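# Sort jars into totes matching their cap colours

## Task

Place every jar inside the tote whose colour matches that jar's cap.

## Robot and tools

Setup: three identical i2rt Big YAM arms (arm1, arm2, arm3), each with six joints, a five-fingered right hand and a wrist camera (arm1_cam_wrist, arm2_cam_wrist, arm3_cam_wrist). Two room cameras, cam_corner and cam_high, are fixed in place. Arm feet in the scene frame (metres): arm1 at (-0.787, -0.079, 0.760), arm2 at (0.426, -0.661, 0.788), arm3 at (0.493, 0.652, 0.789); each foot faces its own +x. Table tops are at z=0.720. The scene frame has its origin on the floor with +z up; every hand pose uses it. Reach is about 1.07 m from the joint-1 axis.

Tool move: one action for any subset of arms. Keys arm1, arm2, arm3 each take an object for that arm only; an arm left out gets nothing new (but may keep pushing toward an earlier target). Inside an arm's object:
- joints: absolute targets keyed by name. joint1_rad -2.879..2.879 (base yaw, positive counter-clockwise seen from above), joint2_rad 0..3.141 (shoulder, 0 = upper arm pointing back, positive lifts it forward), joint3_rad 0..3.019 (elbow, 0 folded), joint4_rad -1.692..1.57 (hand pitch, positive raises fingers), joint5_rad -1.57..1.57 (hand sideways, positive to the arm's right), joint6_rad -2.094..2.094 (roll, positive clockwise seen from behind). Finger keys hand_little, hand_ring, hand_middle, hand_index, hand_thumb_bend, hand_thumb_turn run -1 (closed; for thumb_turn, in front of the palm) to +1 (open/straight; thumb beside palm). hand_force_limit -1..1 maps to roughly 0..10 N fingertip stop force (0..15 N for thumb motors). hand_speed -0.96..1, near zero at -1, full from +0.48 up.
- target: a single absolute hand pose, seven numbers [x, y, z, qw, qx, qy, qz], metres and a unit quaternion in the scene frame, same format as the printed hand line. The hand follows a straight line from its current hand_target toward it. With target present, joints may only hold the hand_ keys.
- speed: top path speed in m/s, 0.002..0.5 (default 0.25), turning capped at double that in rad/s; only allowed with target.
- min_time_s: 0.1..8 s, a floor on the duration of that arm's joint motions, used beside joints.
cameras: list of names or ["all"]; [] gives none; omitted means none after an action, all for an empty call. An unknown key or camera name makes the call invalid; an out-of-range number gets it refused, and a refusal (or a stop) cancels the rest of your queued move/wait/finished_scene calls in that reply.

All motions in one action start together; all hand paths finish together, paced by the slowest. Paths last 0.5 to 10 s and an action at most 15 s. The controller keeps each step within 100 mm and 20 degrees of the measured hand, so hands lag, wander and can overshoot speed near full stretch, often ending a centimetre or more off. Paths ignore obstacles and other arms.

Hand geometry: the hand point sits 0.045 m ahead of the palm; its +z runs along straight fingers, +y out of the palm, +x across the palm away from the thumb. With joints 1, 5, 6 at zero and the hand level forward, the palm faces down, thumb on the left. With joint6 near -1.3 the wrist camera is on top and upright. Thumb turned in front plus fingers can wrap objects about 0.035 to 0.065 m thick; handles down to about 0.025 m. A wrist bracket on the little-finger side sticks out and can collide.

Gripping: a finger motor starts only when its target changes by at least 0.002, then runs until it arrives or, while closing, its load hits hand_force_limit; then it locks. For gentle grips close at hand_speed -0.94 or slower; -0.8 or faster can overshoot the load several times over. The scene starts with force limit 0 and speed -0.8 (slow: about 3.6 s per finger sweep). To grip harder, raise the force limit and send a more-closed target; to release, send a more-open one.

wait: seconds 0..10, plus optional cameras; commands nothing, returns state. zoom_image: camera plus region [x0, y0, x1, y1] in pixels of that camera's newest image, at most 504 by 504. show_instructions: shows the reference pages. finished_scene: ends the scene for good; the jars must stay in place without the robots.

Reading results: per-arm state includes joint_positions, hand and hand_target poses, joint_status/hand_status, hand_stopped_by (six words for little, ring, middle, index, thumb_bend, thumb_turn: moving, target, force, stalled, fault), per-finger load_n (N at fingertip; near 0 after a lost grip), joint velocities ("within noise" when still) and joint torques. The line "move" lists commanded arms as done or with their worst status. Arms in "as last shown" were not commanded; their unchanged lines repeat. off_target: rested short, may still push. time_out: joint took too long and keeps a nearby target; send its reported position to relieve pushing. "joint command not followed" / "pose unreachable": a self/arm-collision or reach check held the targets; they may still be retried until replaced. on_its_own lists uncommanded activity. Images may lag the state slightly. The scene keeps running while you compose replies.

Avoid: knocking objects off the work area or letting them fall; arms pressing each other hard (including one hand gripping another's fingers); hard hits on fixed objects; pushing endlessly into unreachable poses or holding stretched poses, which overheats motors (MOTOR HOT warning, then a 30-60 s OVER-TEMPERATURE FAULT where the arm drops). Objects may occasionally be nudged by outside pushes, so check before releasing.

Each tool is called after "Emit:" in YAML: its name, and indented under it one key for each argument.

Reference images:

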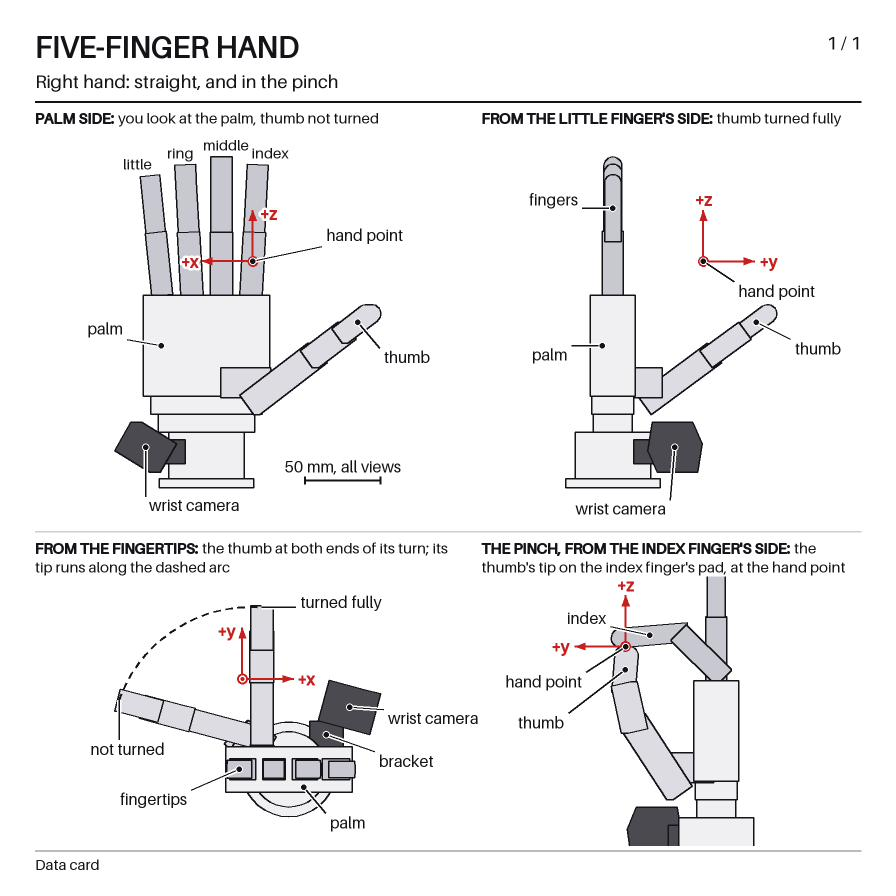

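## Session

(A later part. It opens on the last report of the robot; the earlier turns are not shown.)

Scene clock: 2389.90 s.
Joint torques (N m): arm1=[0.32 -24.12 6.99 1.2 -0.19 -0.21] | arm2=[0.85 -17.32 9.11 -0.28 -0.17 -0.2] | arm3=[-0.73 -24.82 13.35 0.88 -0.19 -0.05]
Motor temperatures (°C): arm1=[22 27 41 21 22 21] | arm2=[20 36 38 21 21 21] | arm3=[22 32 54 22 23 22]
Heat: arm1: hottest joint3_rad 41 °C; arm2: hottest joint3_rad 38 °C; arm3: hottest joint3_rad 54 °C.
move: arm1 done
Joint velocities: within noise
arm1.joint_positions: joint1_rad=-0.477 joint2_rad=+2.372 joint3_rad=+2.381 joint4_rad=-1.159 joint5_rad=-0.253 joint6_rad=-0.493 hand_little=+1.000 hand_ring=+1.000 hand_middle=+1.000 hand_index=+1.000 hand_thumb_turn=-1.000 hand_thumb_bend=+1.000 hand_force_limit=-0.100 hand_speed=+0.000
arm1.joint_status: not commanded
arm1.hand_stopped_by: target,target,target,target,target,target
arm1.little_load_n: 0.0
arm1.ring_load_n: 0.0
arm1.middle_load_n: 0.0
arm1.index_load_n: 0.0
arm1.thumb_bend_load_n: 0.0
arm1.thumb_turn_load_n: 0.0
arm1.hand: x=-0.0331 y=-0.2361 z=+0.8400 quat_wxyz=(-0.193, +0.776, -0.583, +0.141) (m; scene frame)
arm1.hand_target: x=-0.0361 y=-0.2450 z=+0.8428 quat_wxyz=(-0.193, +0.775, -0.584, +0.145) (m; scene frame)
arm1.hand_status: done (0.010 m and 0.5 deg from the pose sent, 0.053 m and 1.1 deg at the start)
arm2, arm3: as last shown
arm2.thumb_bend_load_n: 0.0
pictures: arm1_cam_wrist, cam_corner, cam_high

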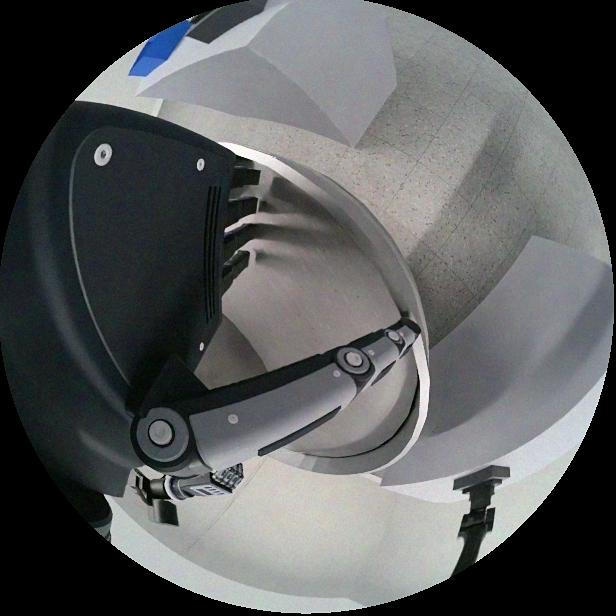

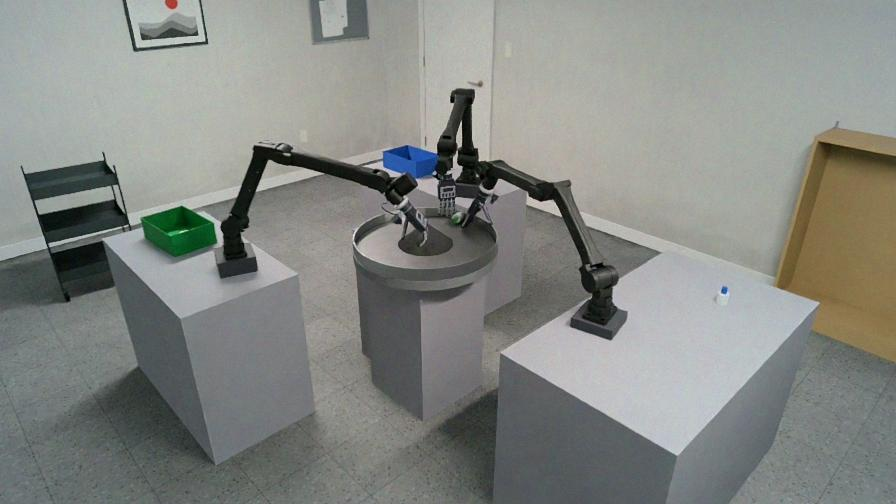

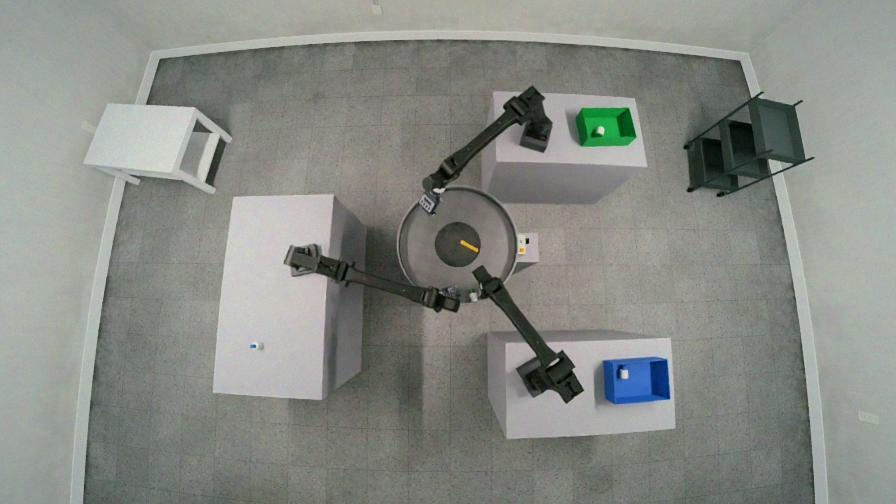

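Emit:
move:
  arm1: {"target": [-0.007, -0.2375, 0.836, 0.1933, -0.7750, 0.5839, -0.1456], "speed": 0.03}
  cameras: ["cam_high", "arm1_cam_wrist", "cam_corner"]

Emit:
zoom_image:
  camera: "cam_high"
  region: [440, 270, 500, 312]

Emit:
zoom_image:
  camera: "arm1_cam_wrist"
  region: [180, 100, 330, 250]

Emit:
zoom_image:
  camera: "cam_corner"
  region: [420, 170, 510, 235]

Scene clock: 2407.17 s.
Joint torques (N m): arm1=[1.9 -20.31 11.66 0.65 -0.05 -0.03] | arm2=[0.91 -17.2 9.11 -0.29 -0.17 -0.2] | arm3=[-0.26 -24.41 13.34 0.8 -0.21 -0.07]
Motor temperatures (°C): arm1=[22 31 41 21 22 21] | arm2=[20 36 38 21 21 21] | arm3=[22 32 55 22 23 22]
Heat: arm1: hottest joint3_rad 41 °C; arm2: hottest joint3_rad 38 °C; arm3: hottest joint3_rad 55 °C.
move: arm1 off_target
Joint velocities: within noise
arm1.joint_positions: joint1_rad=-0.477 joint2_rad=+2.448 joint3_rad=+2.542 joint4_rad=-1.228 joint5_rad=-0.248 joint6_rad=-0.493 hand_little=+1.000 hand_ring=+1.000 hand_middle=+1.000 hand_index=+1.000 hand_thumb_turn=-1.000 hand_thumb_bend=+1.000 hand_force_limit=-0.100 hand_speed=+0.000
arm1.joint_status: not commanded
arm1.hand_stopped_by: target,target,target,target,target,target
arm1.little_load_n: 0.0
arm1.ring_load_n: 0.0
arm1.middle_load_n: 0.0
arm1.index_load_n: 0.0
arm1.thumb_bend_load_n: 0.0
arm1.thumb_turn_load_n: 0.0
arm1.hand: x=-0.0157 y=-0.2417 z=+0.8480 quat_wxyz=(-0.194, +0.775, -0.582, +0.149) (m; scene frame)
arm1.hand_target: x=-0.0078 y=-0.2374 z=+0.8360 quat_wxyz=(-0.194, +0.775, -0.584, +0.147) (m; scene frame)
arm1.hand_status: off_target (0.015 m and 0.5 deg from the pose sent, 0.026 m and 0.5 deg at the start)
arm2, arm3: as last shown
pictures: arm1_cam_wrist, cam_corner, cam_high

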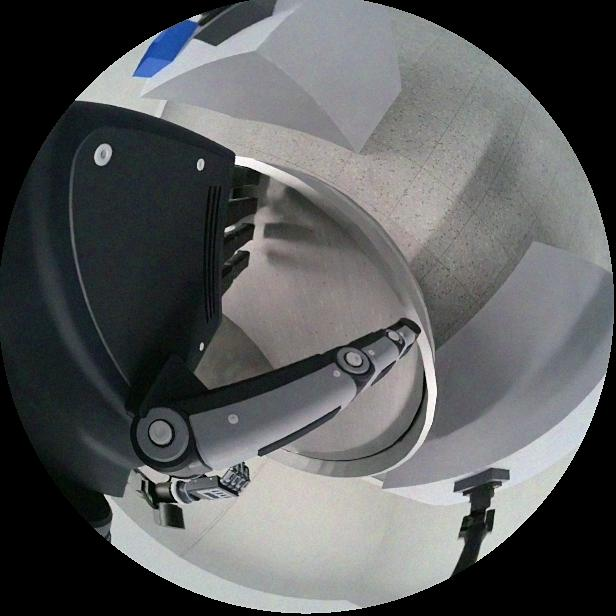

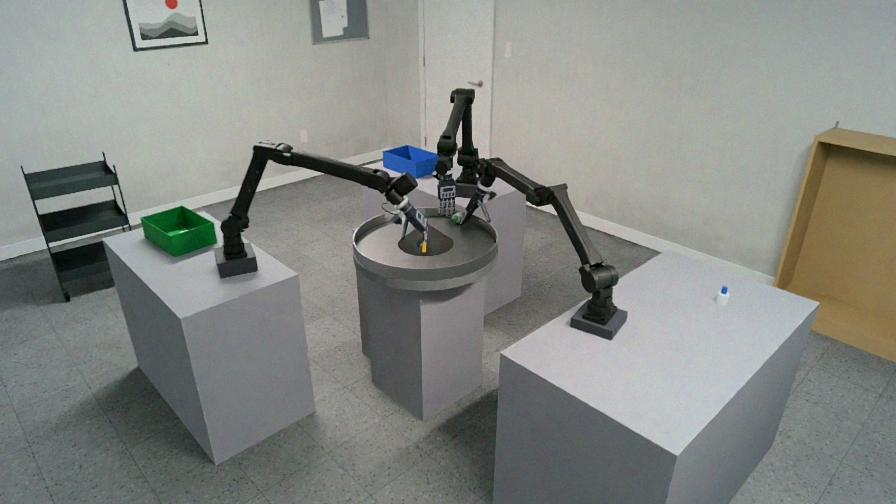

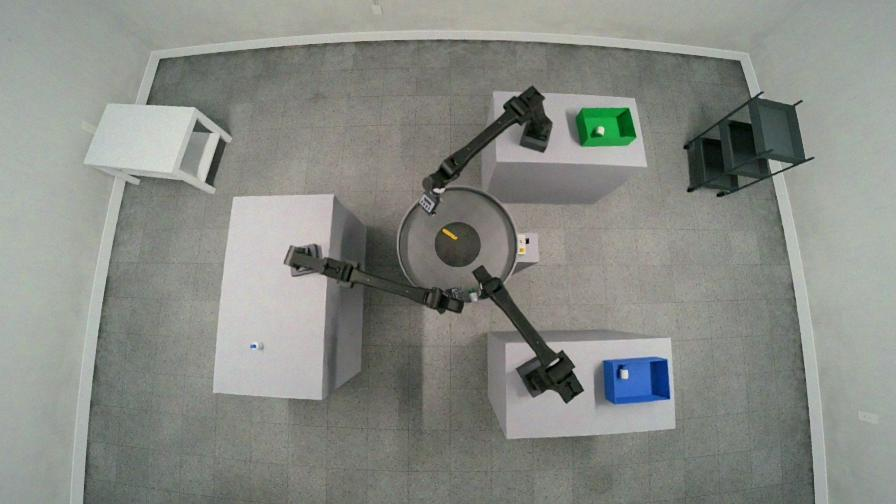

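Scaled by 8.400 from the camera's 896x504 image, which has a finer 1280x720 frame.

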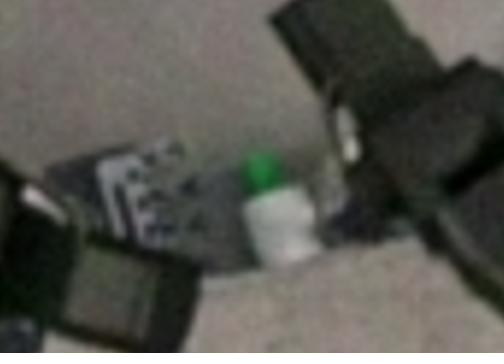

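Scaled by 3.360 from the camera's 616x616 image, which has a finer 880x880 frame.

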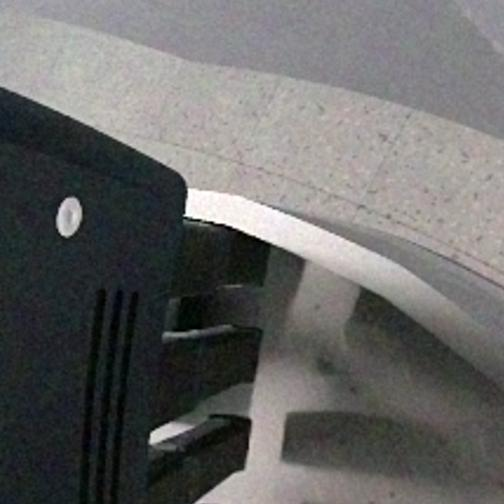

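Scaled by 5.600 from the camera's 896x504 image, which has a finer 1280x720 frame.

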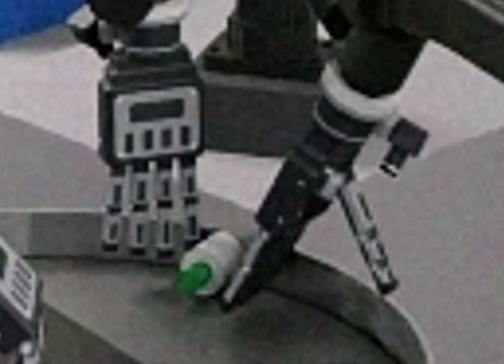

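Emit:
move:
  arm1: {"target": [-0.016, -0.222, 0.838, 0.1933, -0.7750, 0.5839, -0.1456], "speed": 0.03}

Emit:
move:
  arm1: {"target": [0.006, -0.2155, 0.838, 0.1933, -0.7750, 0.5839, -0.1456], "speed": 0.03}
  cameras: ["cam_high", "arm1_cam_wrist", "cam_corner"]

Emit:
zoom_image:
  camera: "cam_high"
  region: [440, 270, 500, 312]

Emit:
zoom_image:
  camera: "arm1_cam_wrist"
  region: [180, 100, 330, 250]

Emit:
zoom_image:
  camera: "cam_corner"
  region: [420, 170, 510, 235]

Scene clock: 2418.17 s.
Joint torques (N m): arm1=[1.9 -24.18 7.01 1.1 -0.02 0] | arm2=[0.85 -17.26 9.11 -0.29 -0.18 -0.2] | arm3=[-0.32 -24.12 13.45 0.77 -0.19 -0.08]
Motor temperatures (°C): arm1=[22 30 43 21 22 21] | arm2=[20 36 38 21 21 21] | arm3=[22 32 55 22 23 22]
Heat: arm1: hottest joint3_rad 43 °C; arm2: hottest joint3_rad 38 °C; arm3: hottest joint3_rad 55 °C.
move: arm1 done
Joint velocities: within noise
arm1.joint_positions: joint1_rad=-0.464 joint2_rad=+2.432 joint3_rad=+2.489 joint4_rad=-1.189 joint5_rad=-0.243 joint6_rad=-0.482 hand_little=+1.000 hand_ring=+1.000 hand_middle=+1.000 hand_index=+1.000 hand_thumb_turn=-1.000 hand_thumb_bend=+1.000 hand_force_limit=-0.100 hand_speed=+0.000
arm1.joint_status: not commanded
arm1.hand_stopped_by: target,target,target,target,target,target
arm1.little_load_n: 0.0
arm1.ring_load_n: 0.0
arm1.middle_load_n: 0.0
arm1.index_load_n: 0.0
arm1.thumb_bend_load_n: 0.0
arm1.thumb_turn_load_n: 0.0
arm1.hand: x=-0.0153 y=-0.2319 z=+0.8395 quat_wxyz=(-0.194, +0.775, -0.582, +0.149) (m; scene frame)
arm1.hand_target: x=-0.0160 y=-0.2220 z=+0.8379 quat_wxyz=(-0.193, +0.775, -0.584, +0.145) (m; scene frame)
arm1.hand_status: done (0.010 m and 0.5 deg from the pose sent, 0.022 m and 0.5 deg at the start)
arm2, arm3: as last shown
arm2.index_load_n: 0.0
pictures: none

Scene clock: 2420.17 s.
Joint torques (N m): arm1=[2.2 -20.6 11.52 0.72 -0.04 0] | arm2=[0.85 -17.32 9.11 -0.29 -0.17 -0.2] | arm3=[-0.38 -24.29 13.42 0.77 -0.23 -0.05]
Motor temperatures (°C): arm1=[22 31 43 21 22 21] | arm2=[20 36 38 21 21 21] | arm3=[22 32 55 22 23 22]
Heat: arm1: hottest joint3_rad 43 °C; arm2: hottest joint3_rad 38 °C; arm3: hottest joint3_rad 55 °C.
move: arm1 off_target
Joint velocities: within noise
arm1.joint_positions: joint1_rad=-0.449 joint2_rad=+2.501 joint3_rad=+2.652 joint4_rad=-1.275 joint5_rad=-0.235 joint6_rad=-0.467 hand_little=+1.000 hand_ring=+1.000 hand_middle=+1.000 hand_index=+1.000 hand_thumb_turn=-1.000 hand_thumb_bend=+1.000 hand_force_limit=-0.100 hand_speed=+0.000
arm1.joint_status: not commanded
arm1.hand_stopped_by: target,target,target,target,target,target
arm1.little_load_n: 0.0
arm1.ring_load_n: 0.0
arm1.middle_load_n: 0.0
arm1.index_load_n: 0.0
arm1.thumb_bend_load_n: 0.0
arm1.thumb_turn_load_n: 0.0
arm1.hand: x=-0.0023 y=-0.2229 z=+0.8518 quat_wxyz=(-0.194, +0.775, -0.582, +0.151) (m; scene frame)
arm1.hand_target: x=+0.0049 y=-0.2153 z=+0.8380 quat_wxyz=(-0.194, +0.775, -0.584, +0.147) (m; scene frame)
arm1.hand_status: off_target (0.018 m and 0.7 deg from the pose sent, 0.027 m and 0.5 deg at the start)
arm2, arm3: as last shown
arm2.thumb_bend_load_n: -0.5
pictures: arm1_cam_wrist, cam_corner, cam_high

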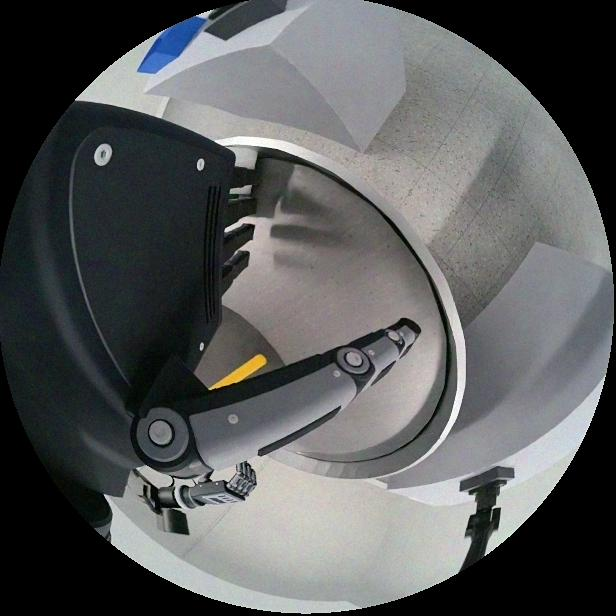

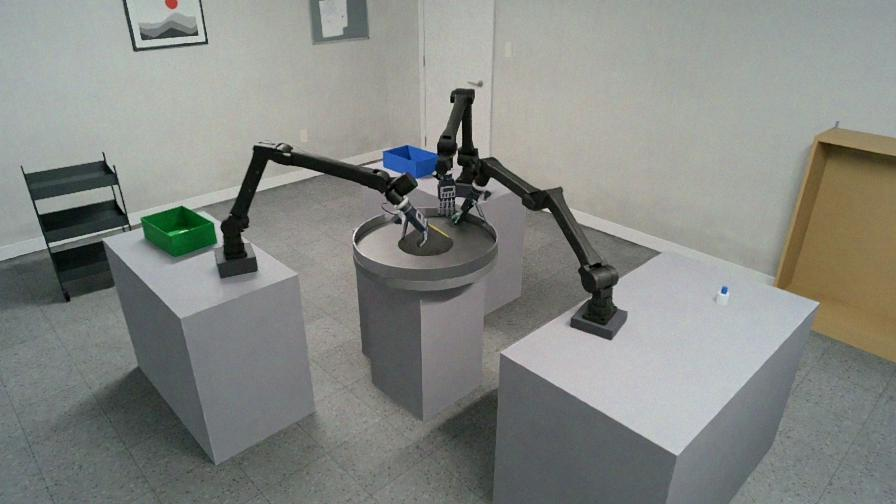

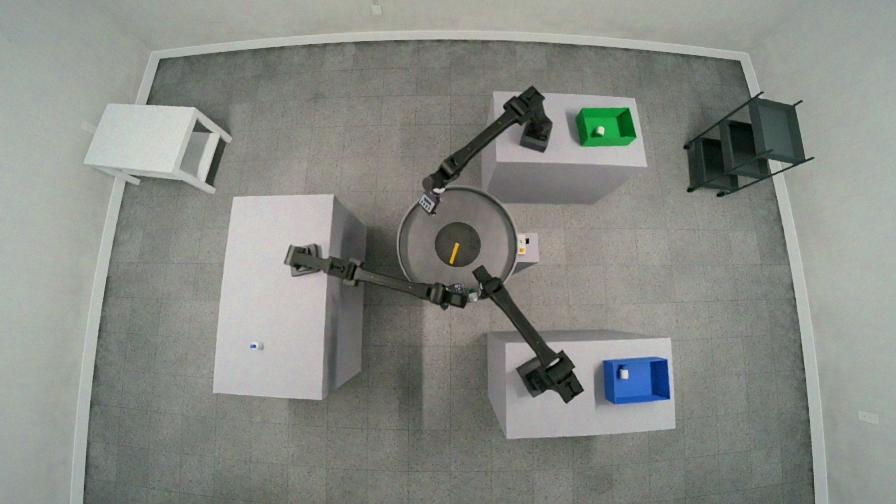

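Scaled by 8.400 from the camera's 896x504 image, which has a finer 1280x720 frame.

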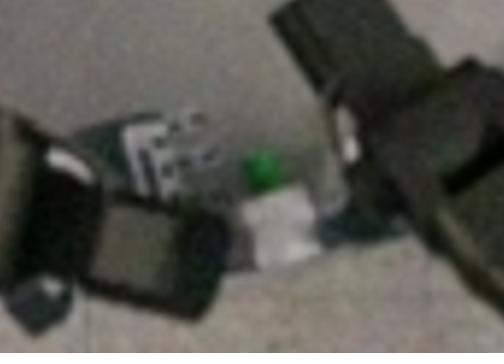

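Scaled by 3.360 from the camera's 616x616 image, which has a finer 880x880 frame.

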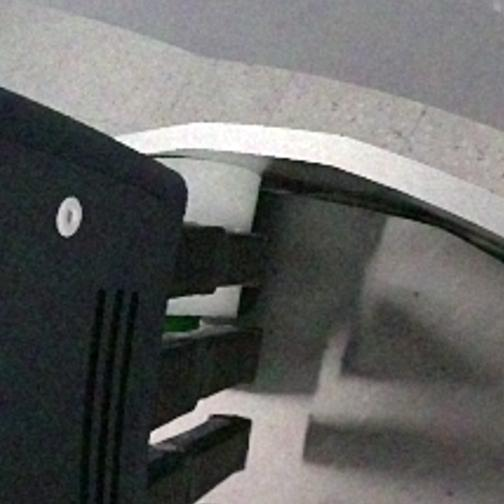

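Scaled by 5.600 from the camera's 896x504 image, which has a finer 1280x720 frame.

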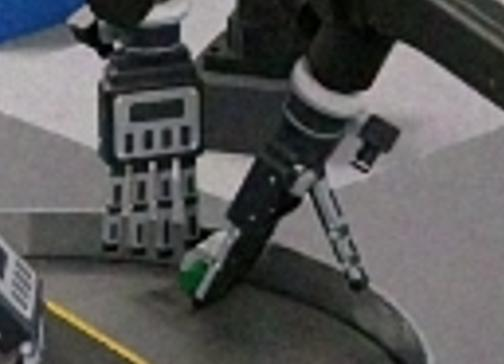

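Emit:
move:
  arm1: {"target": [0.006, -0.2185, 0.822, 0.1933, -0.7750, 0.5839, -0.1456], "speed": 0.03}
  cameras: ["cam_high", "arm1_cam_wrist", "cam_corner"]

Emit:
zoom_image:
  camera: "arm1_cam_wrist"
  region: [180, 100, 330, 250]

Emit:
zoom_image:
  camera: "cam_corner"
  region: [420, 170, 510, 235]

Scene clock: 2427.23 s.
Joint torques (N m): arm1=[1.85 -20.89 8.08 1.47 -0.1 -0.05] | arm2=[0.85 -17.26 9.1 -0.28 -0.17 -0.2] | arm3=[-0.56 -24.82 13.42 0.92 -0.2 -0.04]
Motor temperatures (°C): arm1=[22 32 43 21 21 21] | arm2=[20 35 38 21 21 21] | arm3=[22 32 55 22 23 22]
Heat: arm1: hottest joint3_rad 43 °C; arm2: hottest joint3_rad 38 °C; arm3: hottest joint3_rad 55 °C.
move: arm1 off_target
Joint velocities: within noise
arm1.joint_positions: joint1_rad=-0.449 joint2_rad=+2.502 joint3_rad=+2.652 joint4_rad=-1.258 joint5_rad=-0.235 joint6_rad=-0.467 hand_little=+1.000 hand_ring=+1.000 hand_middle=+1.000 hand_index=+1.000 hand_thumb_turn=-1.000 hand_thumb_bend=+1.000 hand_force_limit=-0.100 hand_speed=+0.000
arm1.joint_status: not commanded
arm1.hand_stopped_by: target,target,target,target,target,target
arm1.little_load_n: -0.5
arm1.ring_load_n: 0.0
arm1.middle_load_n: 0.0
arm1.index_load_n: 0.0
arm1.thumb_bend_load_n: 0.0
arm1.thumb_turn_load_n: 0.0
arm1.hand: x=+0.0021 y=-0.2239 z=+0.8521 quat_wxyz=(-0.197, +0.774, -0.580, +0.158) (m; scene frame)
arm1.hand_target: x=+0.0046 y=-0.2183 z=+0.8221 quat_wxyz=(-0.193, +0.775, -0.584, +0.146) (m; scene frame)
arm1.hand_status: off_target (0.031 m and 1.6 deg from the pose sent, 0.031 m and 0.7 deg at the start)
arm2, arm3: as last shown
arm2.index_load_n: 0.5
arm2.thumb_bend_load_n: 0.0
pictures: arm1_cam_wrist, cam_corner, cam_high

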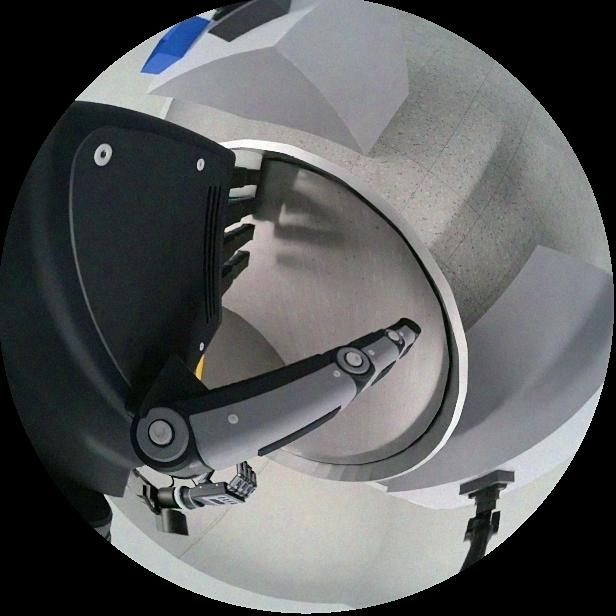

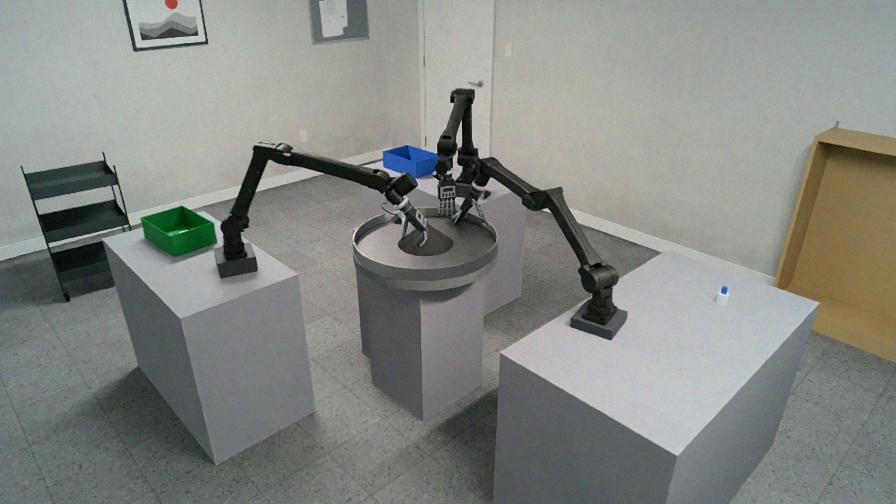

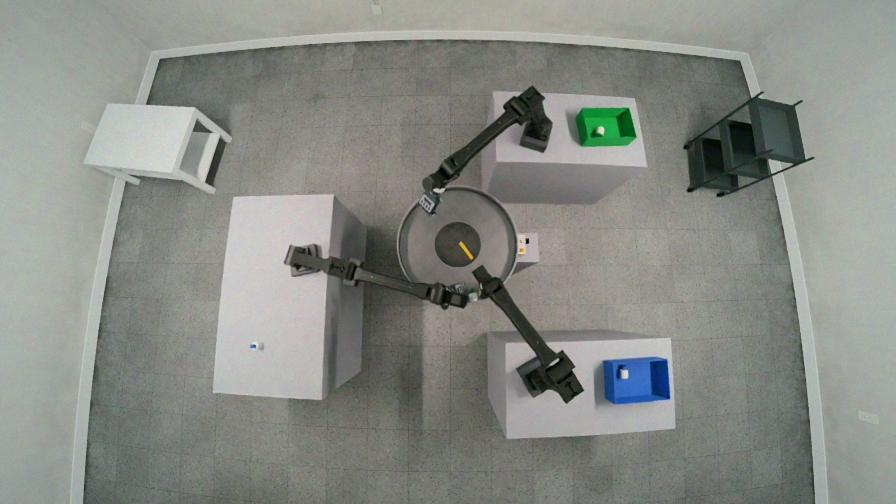

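Scaled by 3.360 from the camera's 616x616 image, which has a finer 880x880 frame.

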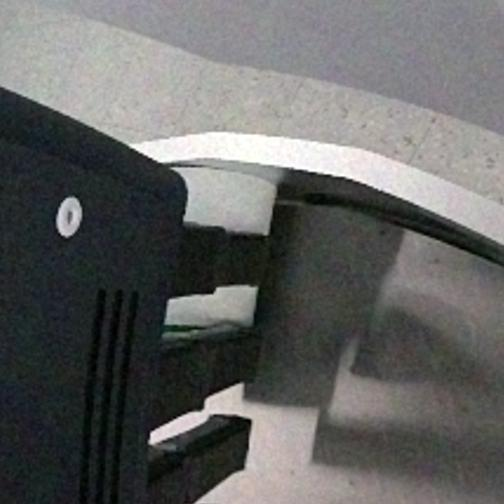

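Scaled by 5.600 from the camera's 896x504 image, which has a finer 1280x720 frame.

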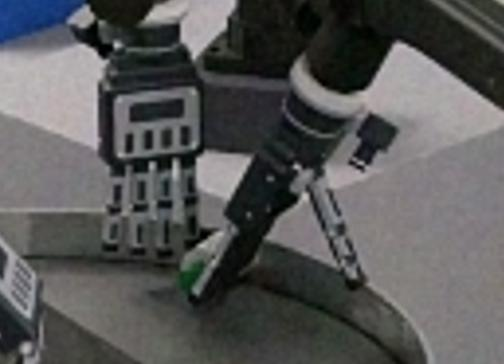

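Emit:
move:
  arm1: {"target": [-0.008, -0.1705, 0.822, 0.1933, -0.7750, 0.5839, -0.1456], "speed": 0.015}
  arm2: {"target": [0.169, -0.239, 0.872, 0.0147, -0.8432, -0.5373, 0.0093], "speed": 0.015}
  cameras: ["cam_high", "arm1_cam_wrist", "cam_corner"]

Emit:
zoom_image:
  camera: "cam_high"
  region: [440, 270, 500, 312]

Emit:
zoom_image:
  camera: "arm1_cam_wrist"
  region: [180, 100, 330, 250]

Emit:
zoom_image:
  camera: "cam_corner"
  region: [420, 170, 510, 235]

Scene clock: 2438.83 s.
Joint torques (N m): arm1=[2.02 -23.12 6.45 0.81 0.05 -0.02] | arm2=[-0.15 -15.97 11.67 0.28 -0.19 -0.13] | arm3=[0.03 -24.23 13.33 0.96 -0.21 -0.07]
Motor temperatures (°C): arm1=[22 34 42 21 21 21] | arm2=[20 35 39 21 21 21] | arm3=[22 32 55 22 23 22]
Heat: arm1: hottest joint3_rad 42 °C; arm2: hottest joint3_rad 39 °C; arm3: hottest joint3_rad 55 °C.
move: arm1 off_target; arm2 off_target
Joint velocities: within noise
arm1.joint_positions: joint1_rad=-0.397 joint2_rad=+2.398 joint3_rad=+2.414 joint4_rad=-1.105 joint5_rad=-0.214 joint6_rad=-0.417 hand_little=+1.000 hand_ring=+1.000 hand_middle=+1.000 hand_index=+1.000 hand_thumb_turn=-1.000 hand_thumb_bend=+1.000 hand_force_limit=-0.100 hand_speed=+0.000
arm1.joint_status: not commanded
arm1.hand_stopped_by: target,target,target,target,target,target
arm1.little_load_n: -0.5
arm1.ring_load_n: 0.0
arm1.middle_load_n: 0.5
arm1.index_load_n: -0.5
arm1.thumb_bend_load_n: 0.0
arm1.thumb_turn_load_n: 0.0
arm1.hand: x=-0.0017 y=-0.1819 z=+0.8370 quat_wxyz=(-0.201, +0.773, -0.580, +0.161) (m; scene frame)
arm1.hand_target: x=-0.0080 y=-0.1707 z=+0.8222 quat_wxyz=(-0.193, +0.775, -0.584, +0.146) (m; scene frame)
arm1.hand_status: off_target (0.020 m and 2.0 deg from the pose sent, 0.062 m and 1.6 deg at the start)
arm2.joint_positions: joint1_rad=+0.055 joint2_rad=+1.845 joint3_rad=+1.488 joint4_rad=-1.215 joint5_rad=-0.012 joint6_rad=-0.576 hand_little=+1.000 hand_ring=+1.000 hand_middle=+1.000 hand_index=+1.000 hand_thumb_turn=-1.000 hand_thumb_bend=+1.000 hand_force_limit=-0.200 hand_speed=+0.000
arm2.joint_status: not commanded
arm2.hand_stopped_by: target,target,target,target,target,target
arm2.little_load_n: 0.0
arm2.ring_load_n: 0.0
arm2.middle_load_n: 0.0
arm2.index_load_n: -1.5
arm2.thumb_bend_load_n: 0.0
arm2.thumb_turn_load_n: 0.0
arm2.hand: x=+0.1769 y=-0.2518 z=+0.8711 quat_wxyz=(-0.008, +0.843, +0.537, -0.007) (m; scene frame)
arm2.hand_target: x=+0.1691 y=-0.2393 z=+0.8722 quat_wxyz=(-0.015, +0.843, +0.537, -0.009) (m; scene frame)
arm2.hand_status: off_target (0.015 m and 0.8 deg from the pose sent, 0.052 m and 1.3 deg at the start)
arm3.joint_positions: joint1_rad=-0.588 joint2_rad=+2.047 joint3_rad=+1.843 joint4_rad=-0.624 joint5_rad=-0.072 joint6_rad=-0.075 hand_little=-0.080 hand_ring=-0.080 hand_middle=-0.080 hand_index=-0.080 hand_thumb_turn=-1.000 hand_thumb_bend=+1.000 hand_force_limit=-0.200 hand_speed=+0.200
arm3.joint_status: not commanded
arm3.hand_stopped_by: target,target,target,target,target,target
arm3.little_load_n: 0.0
arm3.ring_load_n: 0.0
arm3.middle_load_n: 0.0
arm3.index_load_n: 0.0
arm3.thumb_bend_load_n: 0.0
arm3.thumb_turn_load_n: 0.0
arm3.hand: x=-0.0828 y=+0.1463 z=+0.8987 quat_wxyz=(+0.137, -0.364, -0.860, +0.331) (m; scene frame)
arm3.hand_target: x=-0.0987 y=+0.1411 z=+0.9301 quat_wxyz=(+0.150, -0.361, -0.850, +0.352) (m; scene frame)
arm3.hand_status: not commanded
pictures: arm1_cam_wrist, cam_corner, cam_high

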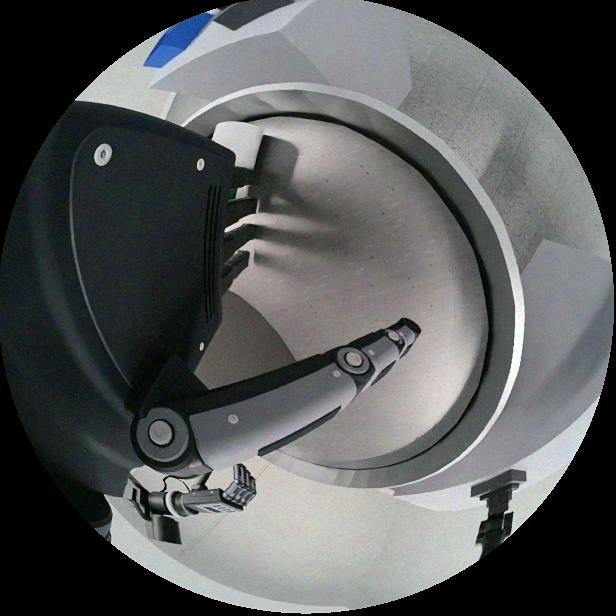

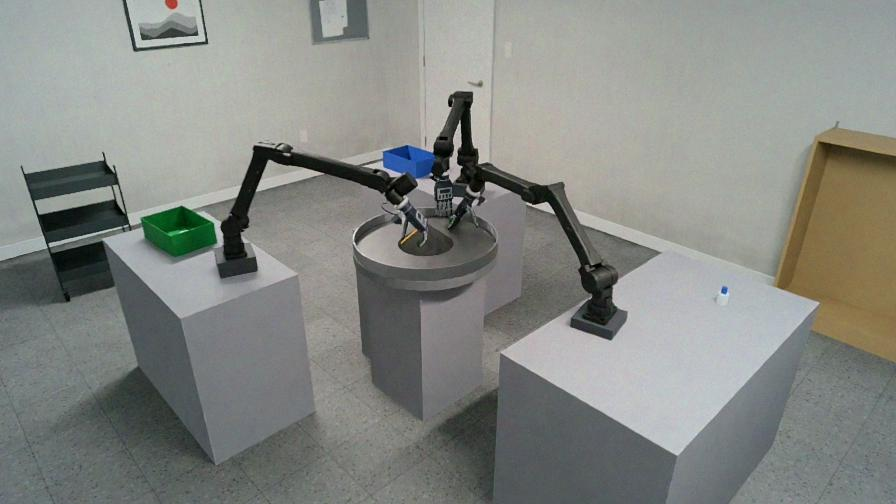

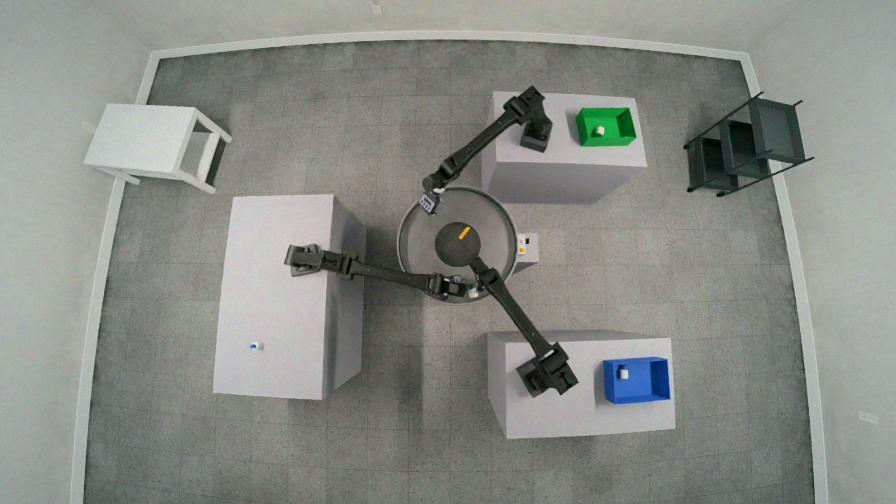

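Scaled by 8.400 from the camera's 896x504 image, which has a finer 1280x720 frame.

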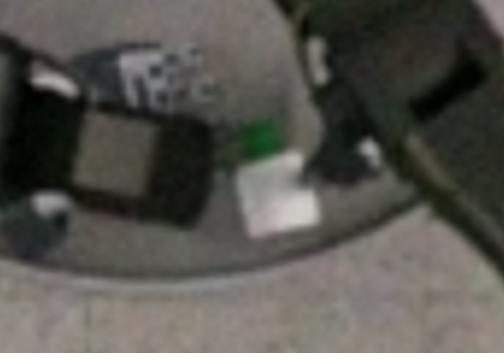

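Scaled by 3.360 from the camera's 616x616 image, which has a finer 880x880 frame.

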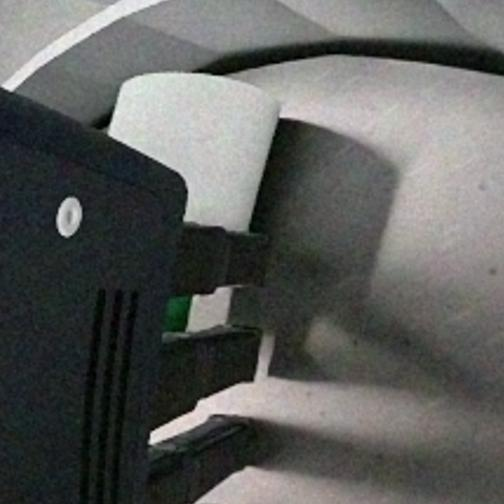

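Scaled by 5.600 from the camera's 896x504 image, which has a finer 1280x720 frame.

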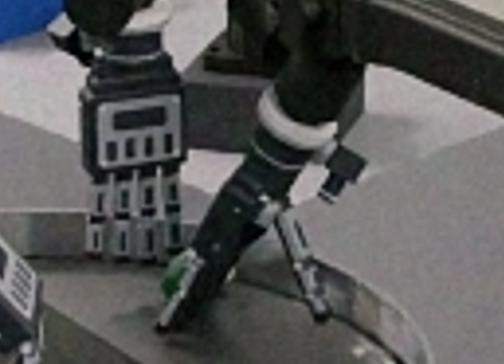

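Emit:
move:
  arm2: {"target": [0.176, -0.264, 0.872, 0.0147, -0.8432, -0.5373, 0.0093], "speed": 0.02}

Emit:
move:
  arm1: {"target": [-0.033, -0.180, 0.836, 0.1933, -0.7750, 0.5839, -0.1456], "speed": 0.05}

Emit:
move:
  arm1: {"target": [-0.022, -0.221, 0.834, 0.1933, -0.7750, 0.5839, -0.1456], "speed": 0.05}
  cameras: ["arm1_cam_wrist", "cam_high"]

Emit:
zoom_image:
  camera: "arm1_cam_wrist"
  region: [180, 100, 330, 250]

Emit:
zoom_image:
  camera: "cam_high"
  region: [440, 270, 500, 312]

Scene clock: 2455.67 s.
Joint torques (N m): arm1=[2.02 -23.06 6.43 0.88 0.05 -0.02] | arm2=[0.91 -20.78 7.41 0.72 -0.03 -0.04] | arm3=[-0.26 -24.29 13.3 0.9 -0.18 -0.05]
Motor temperatures (°C): arm1=[22 35 41 21 21 21] | arm2=[20 35 41 21 21 21] | arm3=[22 32 55 22 23 22]
Heat: arm1: hottest joint3_rad 41 °C; arm2: hottest joint3_rad 41 °C; arm3: hottest joint3_rad 55 °C.
move: arm2 off_target
Joint velocities: within noise
arm1, arm3: as last shown
arm1.joint_positions: joint1_rad=-0.393 joint2_rad=+2.398 joint3_rad=+2.414 joint4_rad=-1.105 joint5_rad=-0.214 joint6_rad=-0.417 hand_little=+1.000 hand_ring=+1.000 hand_middle=+1.000 hand_index=+1.000 hand_thumb_turn=-1.000 hand_thumb_bend=+1.000 hand_force_limit=-0.100 hand_speed=+0.000
arm1.little_load_n: 0.0
arm1.index_load_n: 0.0
arm1.hand: x=-0.0012 y=-0.1786 z=+0.8370 quat_wxyz=(-0.201, +0.774, -0.578, +0.161) (m; scene frame)
arm1.hand_target: x=-0.0080 y=-0.1706 z=+0.8222 quat_wxyz=(-0.193, +0.775, -0.584, +0.146) (m; scene frame)
arm2.joint_positions: joint1_rad=+0.054 joint2_rad=+1.844 joint3_rad=+1.445 joint4_rad=-1.202 joint5_rad=-0.017 joint6_rad=-0.573 hand_little=+1.000 hand_ring=+1.000 hand_middle=+1.000 hand_index=+1.000 hand_thumb_turn=-1.000 hand_thumb_bend=+1.000 hand_force_limit=-0.200 hand_speed=+0.000
arm2.joint_status: not commanded
arm2.hand_stopped_by: target,target,target,target,target,target
arm2.little_load_n: 0.0
arm2.ring_load_n: 0.0
arm2.middle_load_n: 0.0
arm2.index_load_n: 0.0
arm2.thumb_bend_load_n: 0.0
arm2.thumb_turn_load_n: 0.0
arm2.hand: x=+0.1833 y=-0.2641 z=+0.8582 quat_wxyz=(+0.006, +0.844, +0.535, -0.010) (m; scene frame)
arm2.hand_target: x=+0.1761 y=-0.2641 z=+0.8719 quat_wxyz=(-0.015, +0.843, +0.537, -0.010) (m; scene frame)
arm2.hand_status: off_target (0.016 m and 2.4 deg from the pose sent, 0.012 m and 0.8 deg at the start)
arm3.little_load_n: 0.5
pictures: none

Scene clock: 2456.93 s.
Joint torques (N m): arm1=[0.5 -23.06 6.8 1.11 -0.18 -0.18] | arm2=[0.97 -20.78 7.42 0.72 -0.04 -0.04] | arm3=[-0.32 -24.47 13.38 0.84 -0.21 -0.03]
Motor temperatures (°C): arm1=[22 35 41 21 21 21] | arm2=[20 36 41 21 21 21] | arm3=[22 32 55 22 23 22]
Heat: arm1: hottest joint3_rad 41 °C; arm2: hottest joint3_rad 41 °C; arm3: hottest joint3_rad 55 °C.
move: arm1 done
Joint velocities: within noise
arm1.joint_positions: joint1_rad=-0.393 joint2_rad=+2.310 joint3_rad=+2.262 joint4_rad=-1.071 joint5_rad=-0.216 joint6_rad=-0.417 hand_little=+1.000 hand_ring=+1.000 hand_middle=+1.000 hand_index=+1.000 hand_thumb_turn=-1.000 hand_thumb_bend=+1.000 hand_force_limit=-0.100 hand_speed=+0.000
arm1.joint_status: not commanded
arm1.hand_stopped_by: target,target,target,target,target,target
arm1.little_load_n: 0.0
arm1.ring_load_n: 0.0
arm1.middle_load_n: 0.0
arm1.index_load_n: 0.0
arm1.thumb_bend_load_n: 0.0
arm1.thumb_turn_load_n: 0.0
arm1.hand: x=-0.0284 y=-0.1732 z=+0.8387 quat_wxyz=(-0.195, +0.776, -0.581, +0.147) (m; scene frame)
arm1.hand_target: x=-0.0330 y=-0.1799 z=+0.8359 quat_wxyz=(-0.193, +0.775, -0.584, +0.145) (m; scene frame)
arm1.hand_status: done (0.009 m and 0.4 deg from the pose sent, 0.032 m and 2.1 deg at the start)
arm2, arm3: as last shown
arm3.little_load_n: 0.0
pictures: none

Scene clock: 2458.60 s.
Joint torques (N m): arm1=[0.73 -19.6 11.45 0.65 -0.25 -0.26] | arm2=[0.91 -20.78 7.41 0.72 -0.03 -0.04] | arm3=[0.26 -24 13.34 0.62 -0.19 -0.09]
Motor temperatures (°C): arm1=[22 35 42 21 21 21] | arm2=[20 36 41 21 21 21] | arm3=[22 32 55 22 23 22]
Heat: arm1: hottest joint3_rad 42 °C; arm2: hottest joint3_rad 41 °C; arm3: hottest joint3_rad 55 °C.
move: arm1 off_target
Joint velocities: within noise
arm1.joint_positions: joint1_rad=-0.447 joint2_rad=+2.344 joint3_rad=+2.337 joint4_rad=-1.127 joint5_rad=-0.236 joint6_rad=-0.454 hand_little=+1.000 hand_ring=+1.000 hand_middle=+1.000 hand_index=+1.000 hand_thumb_turn=-1.000 hand_thumb_bend=+1.000 hand_force_limit=-0.100 hand_speed=+0.000
arm1.joint_status: not commanded
arm1.hand_stopped_by: target,target,target,target,target,target
arm1.little_load_n: 0.0
arm1.ring_load_n: 0.0
arm1.middle_load_n: 0.0
arm1.index_load_n: 0.0
arm1.thumb_bend_load_n: 0.0
arm1.thumb_turn_load_n: 0.0
arm1.hand: x=-0.0303 y=-0.2138 z=+0.8436 quat_wxyz=(-0.194, +0.772, -0.587, +0.146) (m; scene frame)
arm1.hand_target: x=-0.0228 y=-0.2209 z=+0.8338 quat_wxyz=(-0.194, +0.775, -0.584, +0.147) (m; scene frame)
arm1.hand_status: off_target (0.015 m and 0.5 deg from the pose sent, 0.048 m and 0.4 deg at the start)
arm2, arm3: as last shown
arm2.middle_load_n: -0.5
arm3.middle_load_n: 0.5
pictures: arm1_cam_wrist, cam_high

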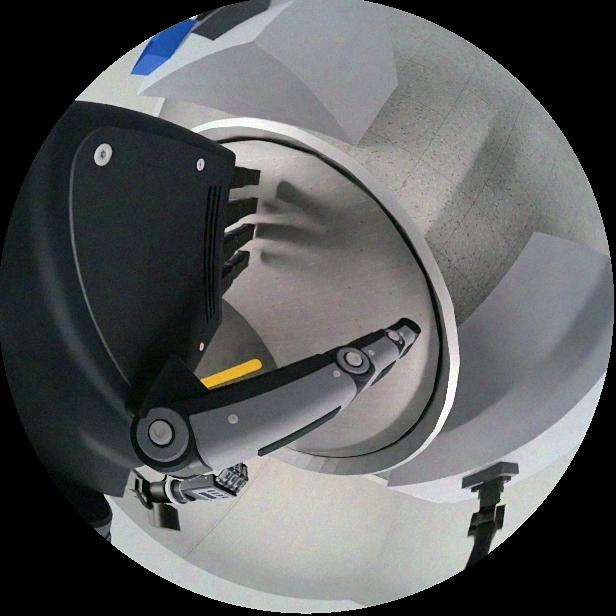

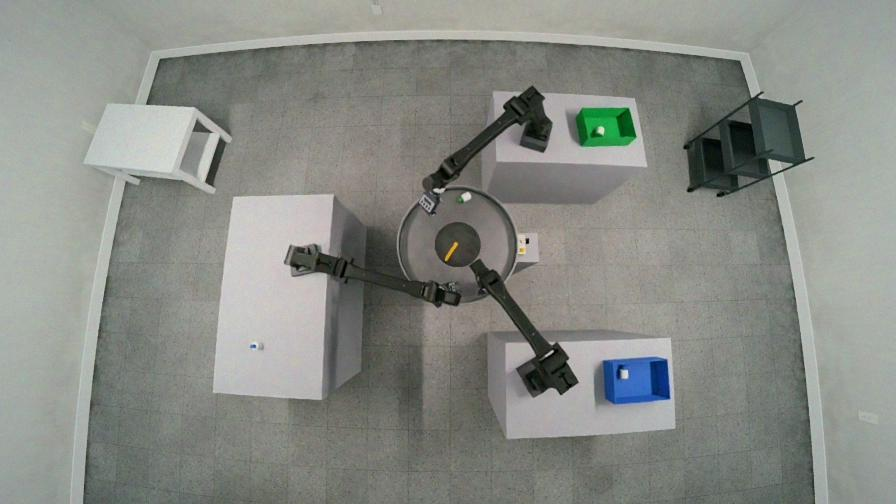

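Scaled by 3.360 from the camera's 616x616 image, which has a finer 880x880 frame.

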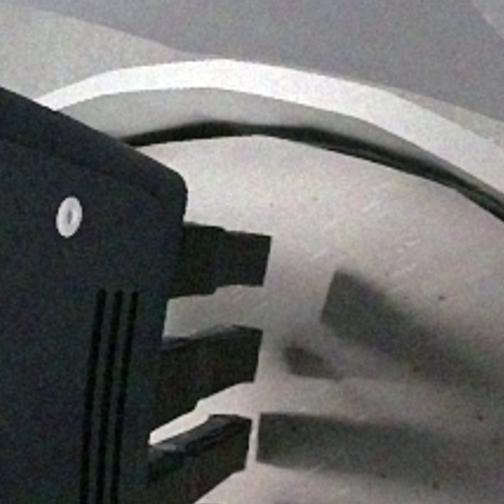

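Scaled by 8.400 from the camera's 896x504 image, which has a finer 1280x720 frame.

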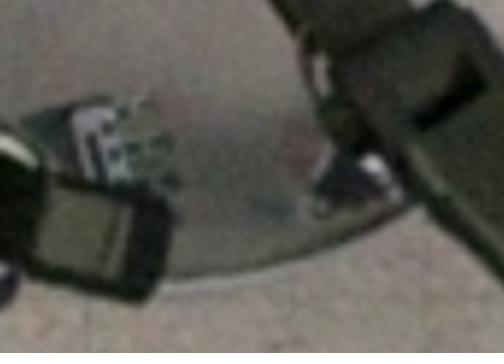

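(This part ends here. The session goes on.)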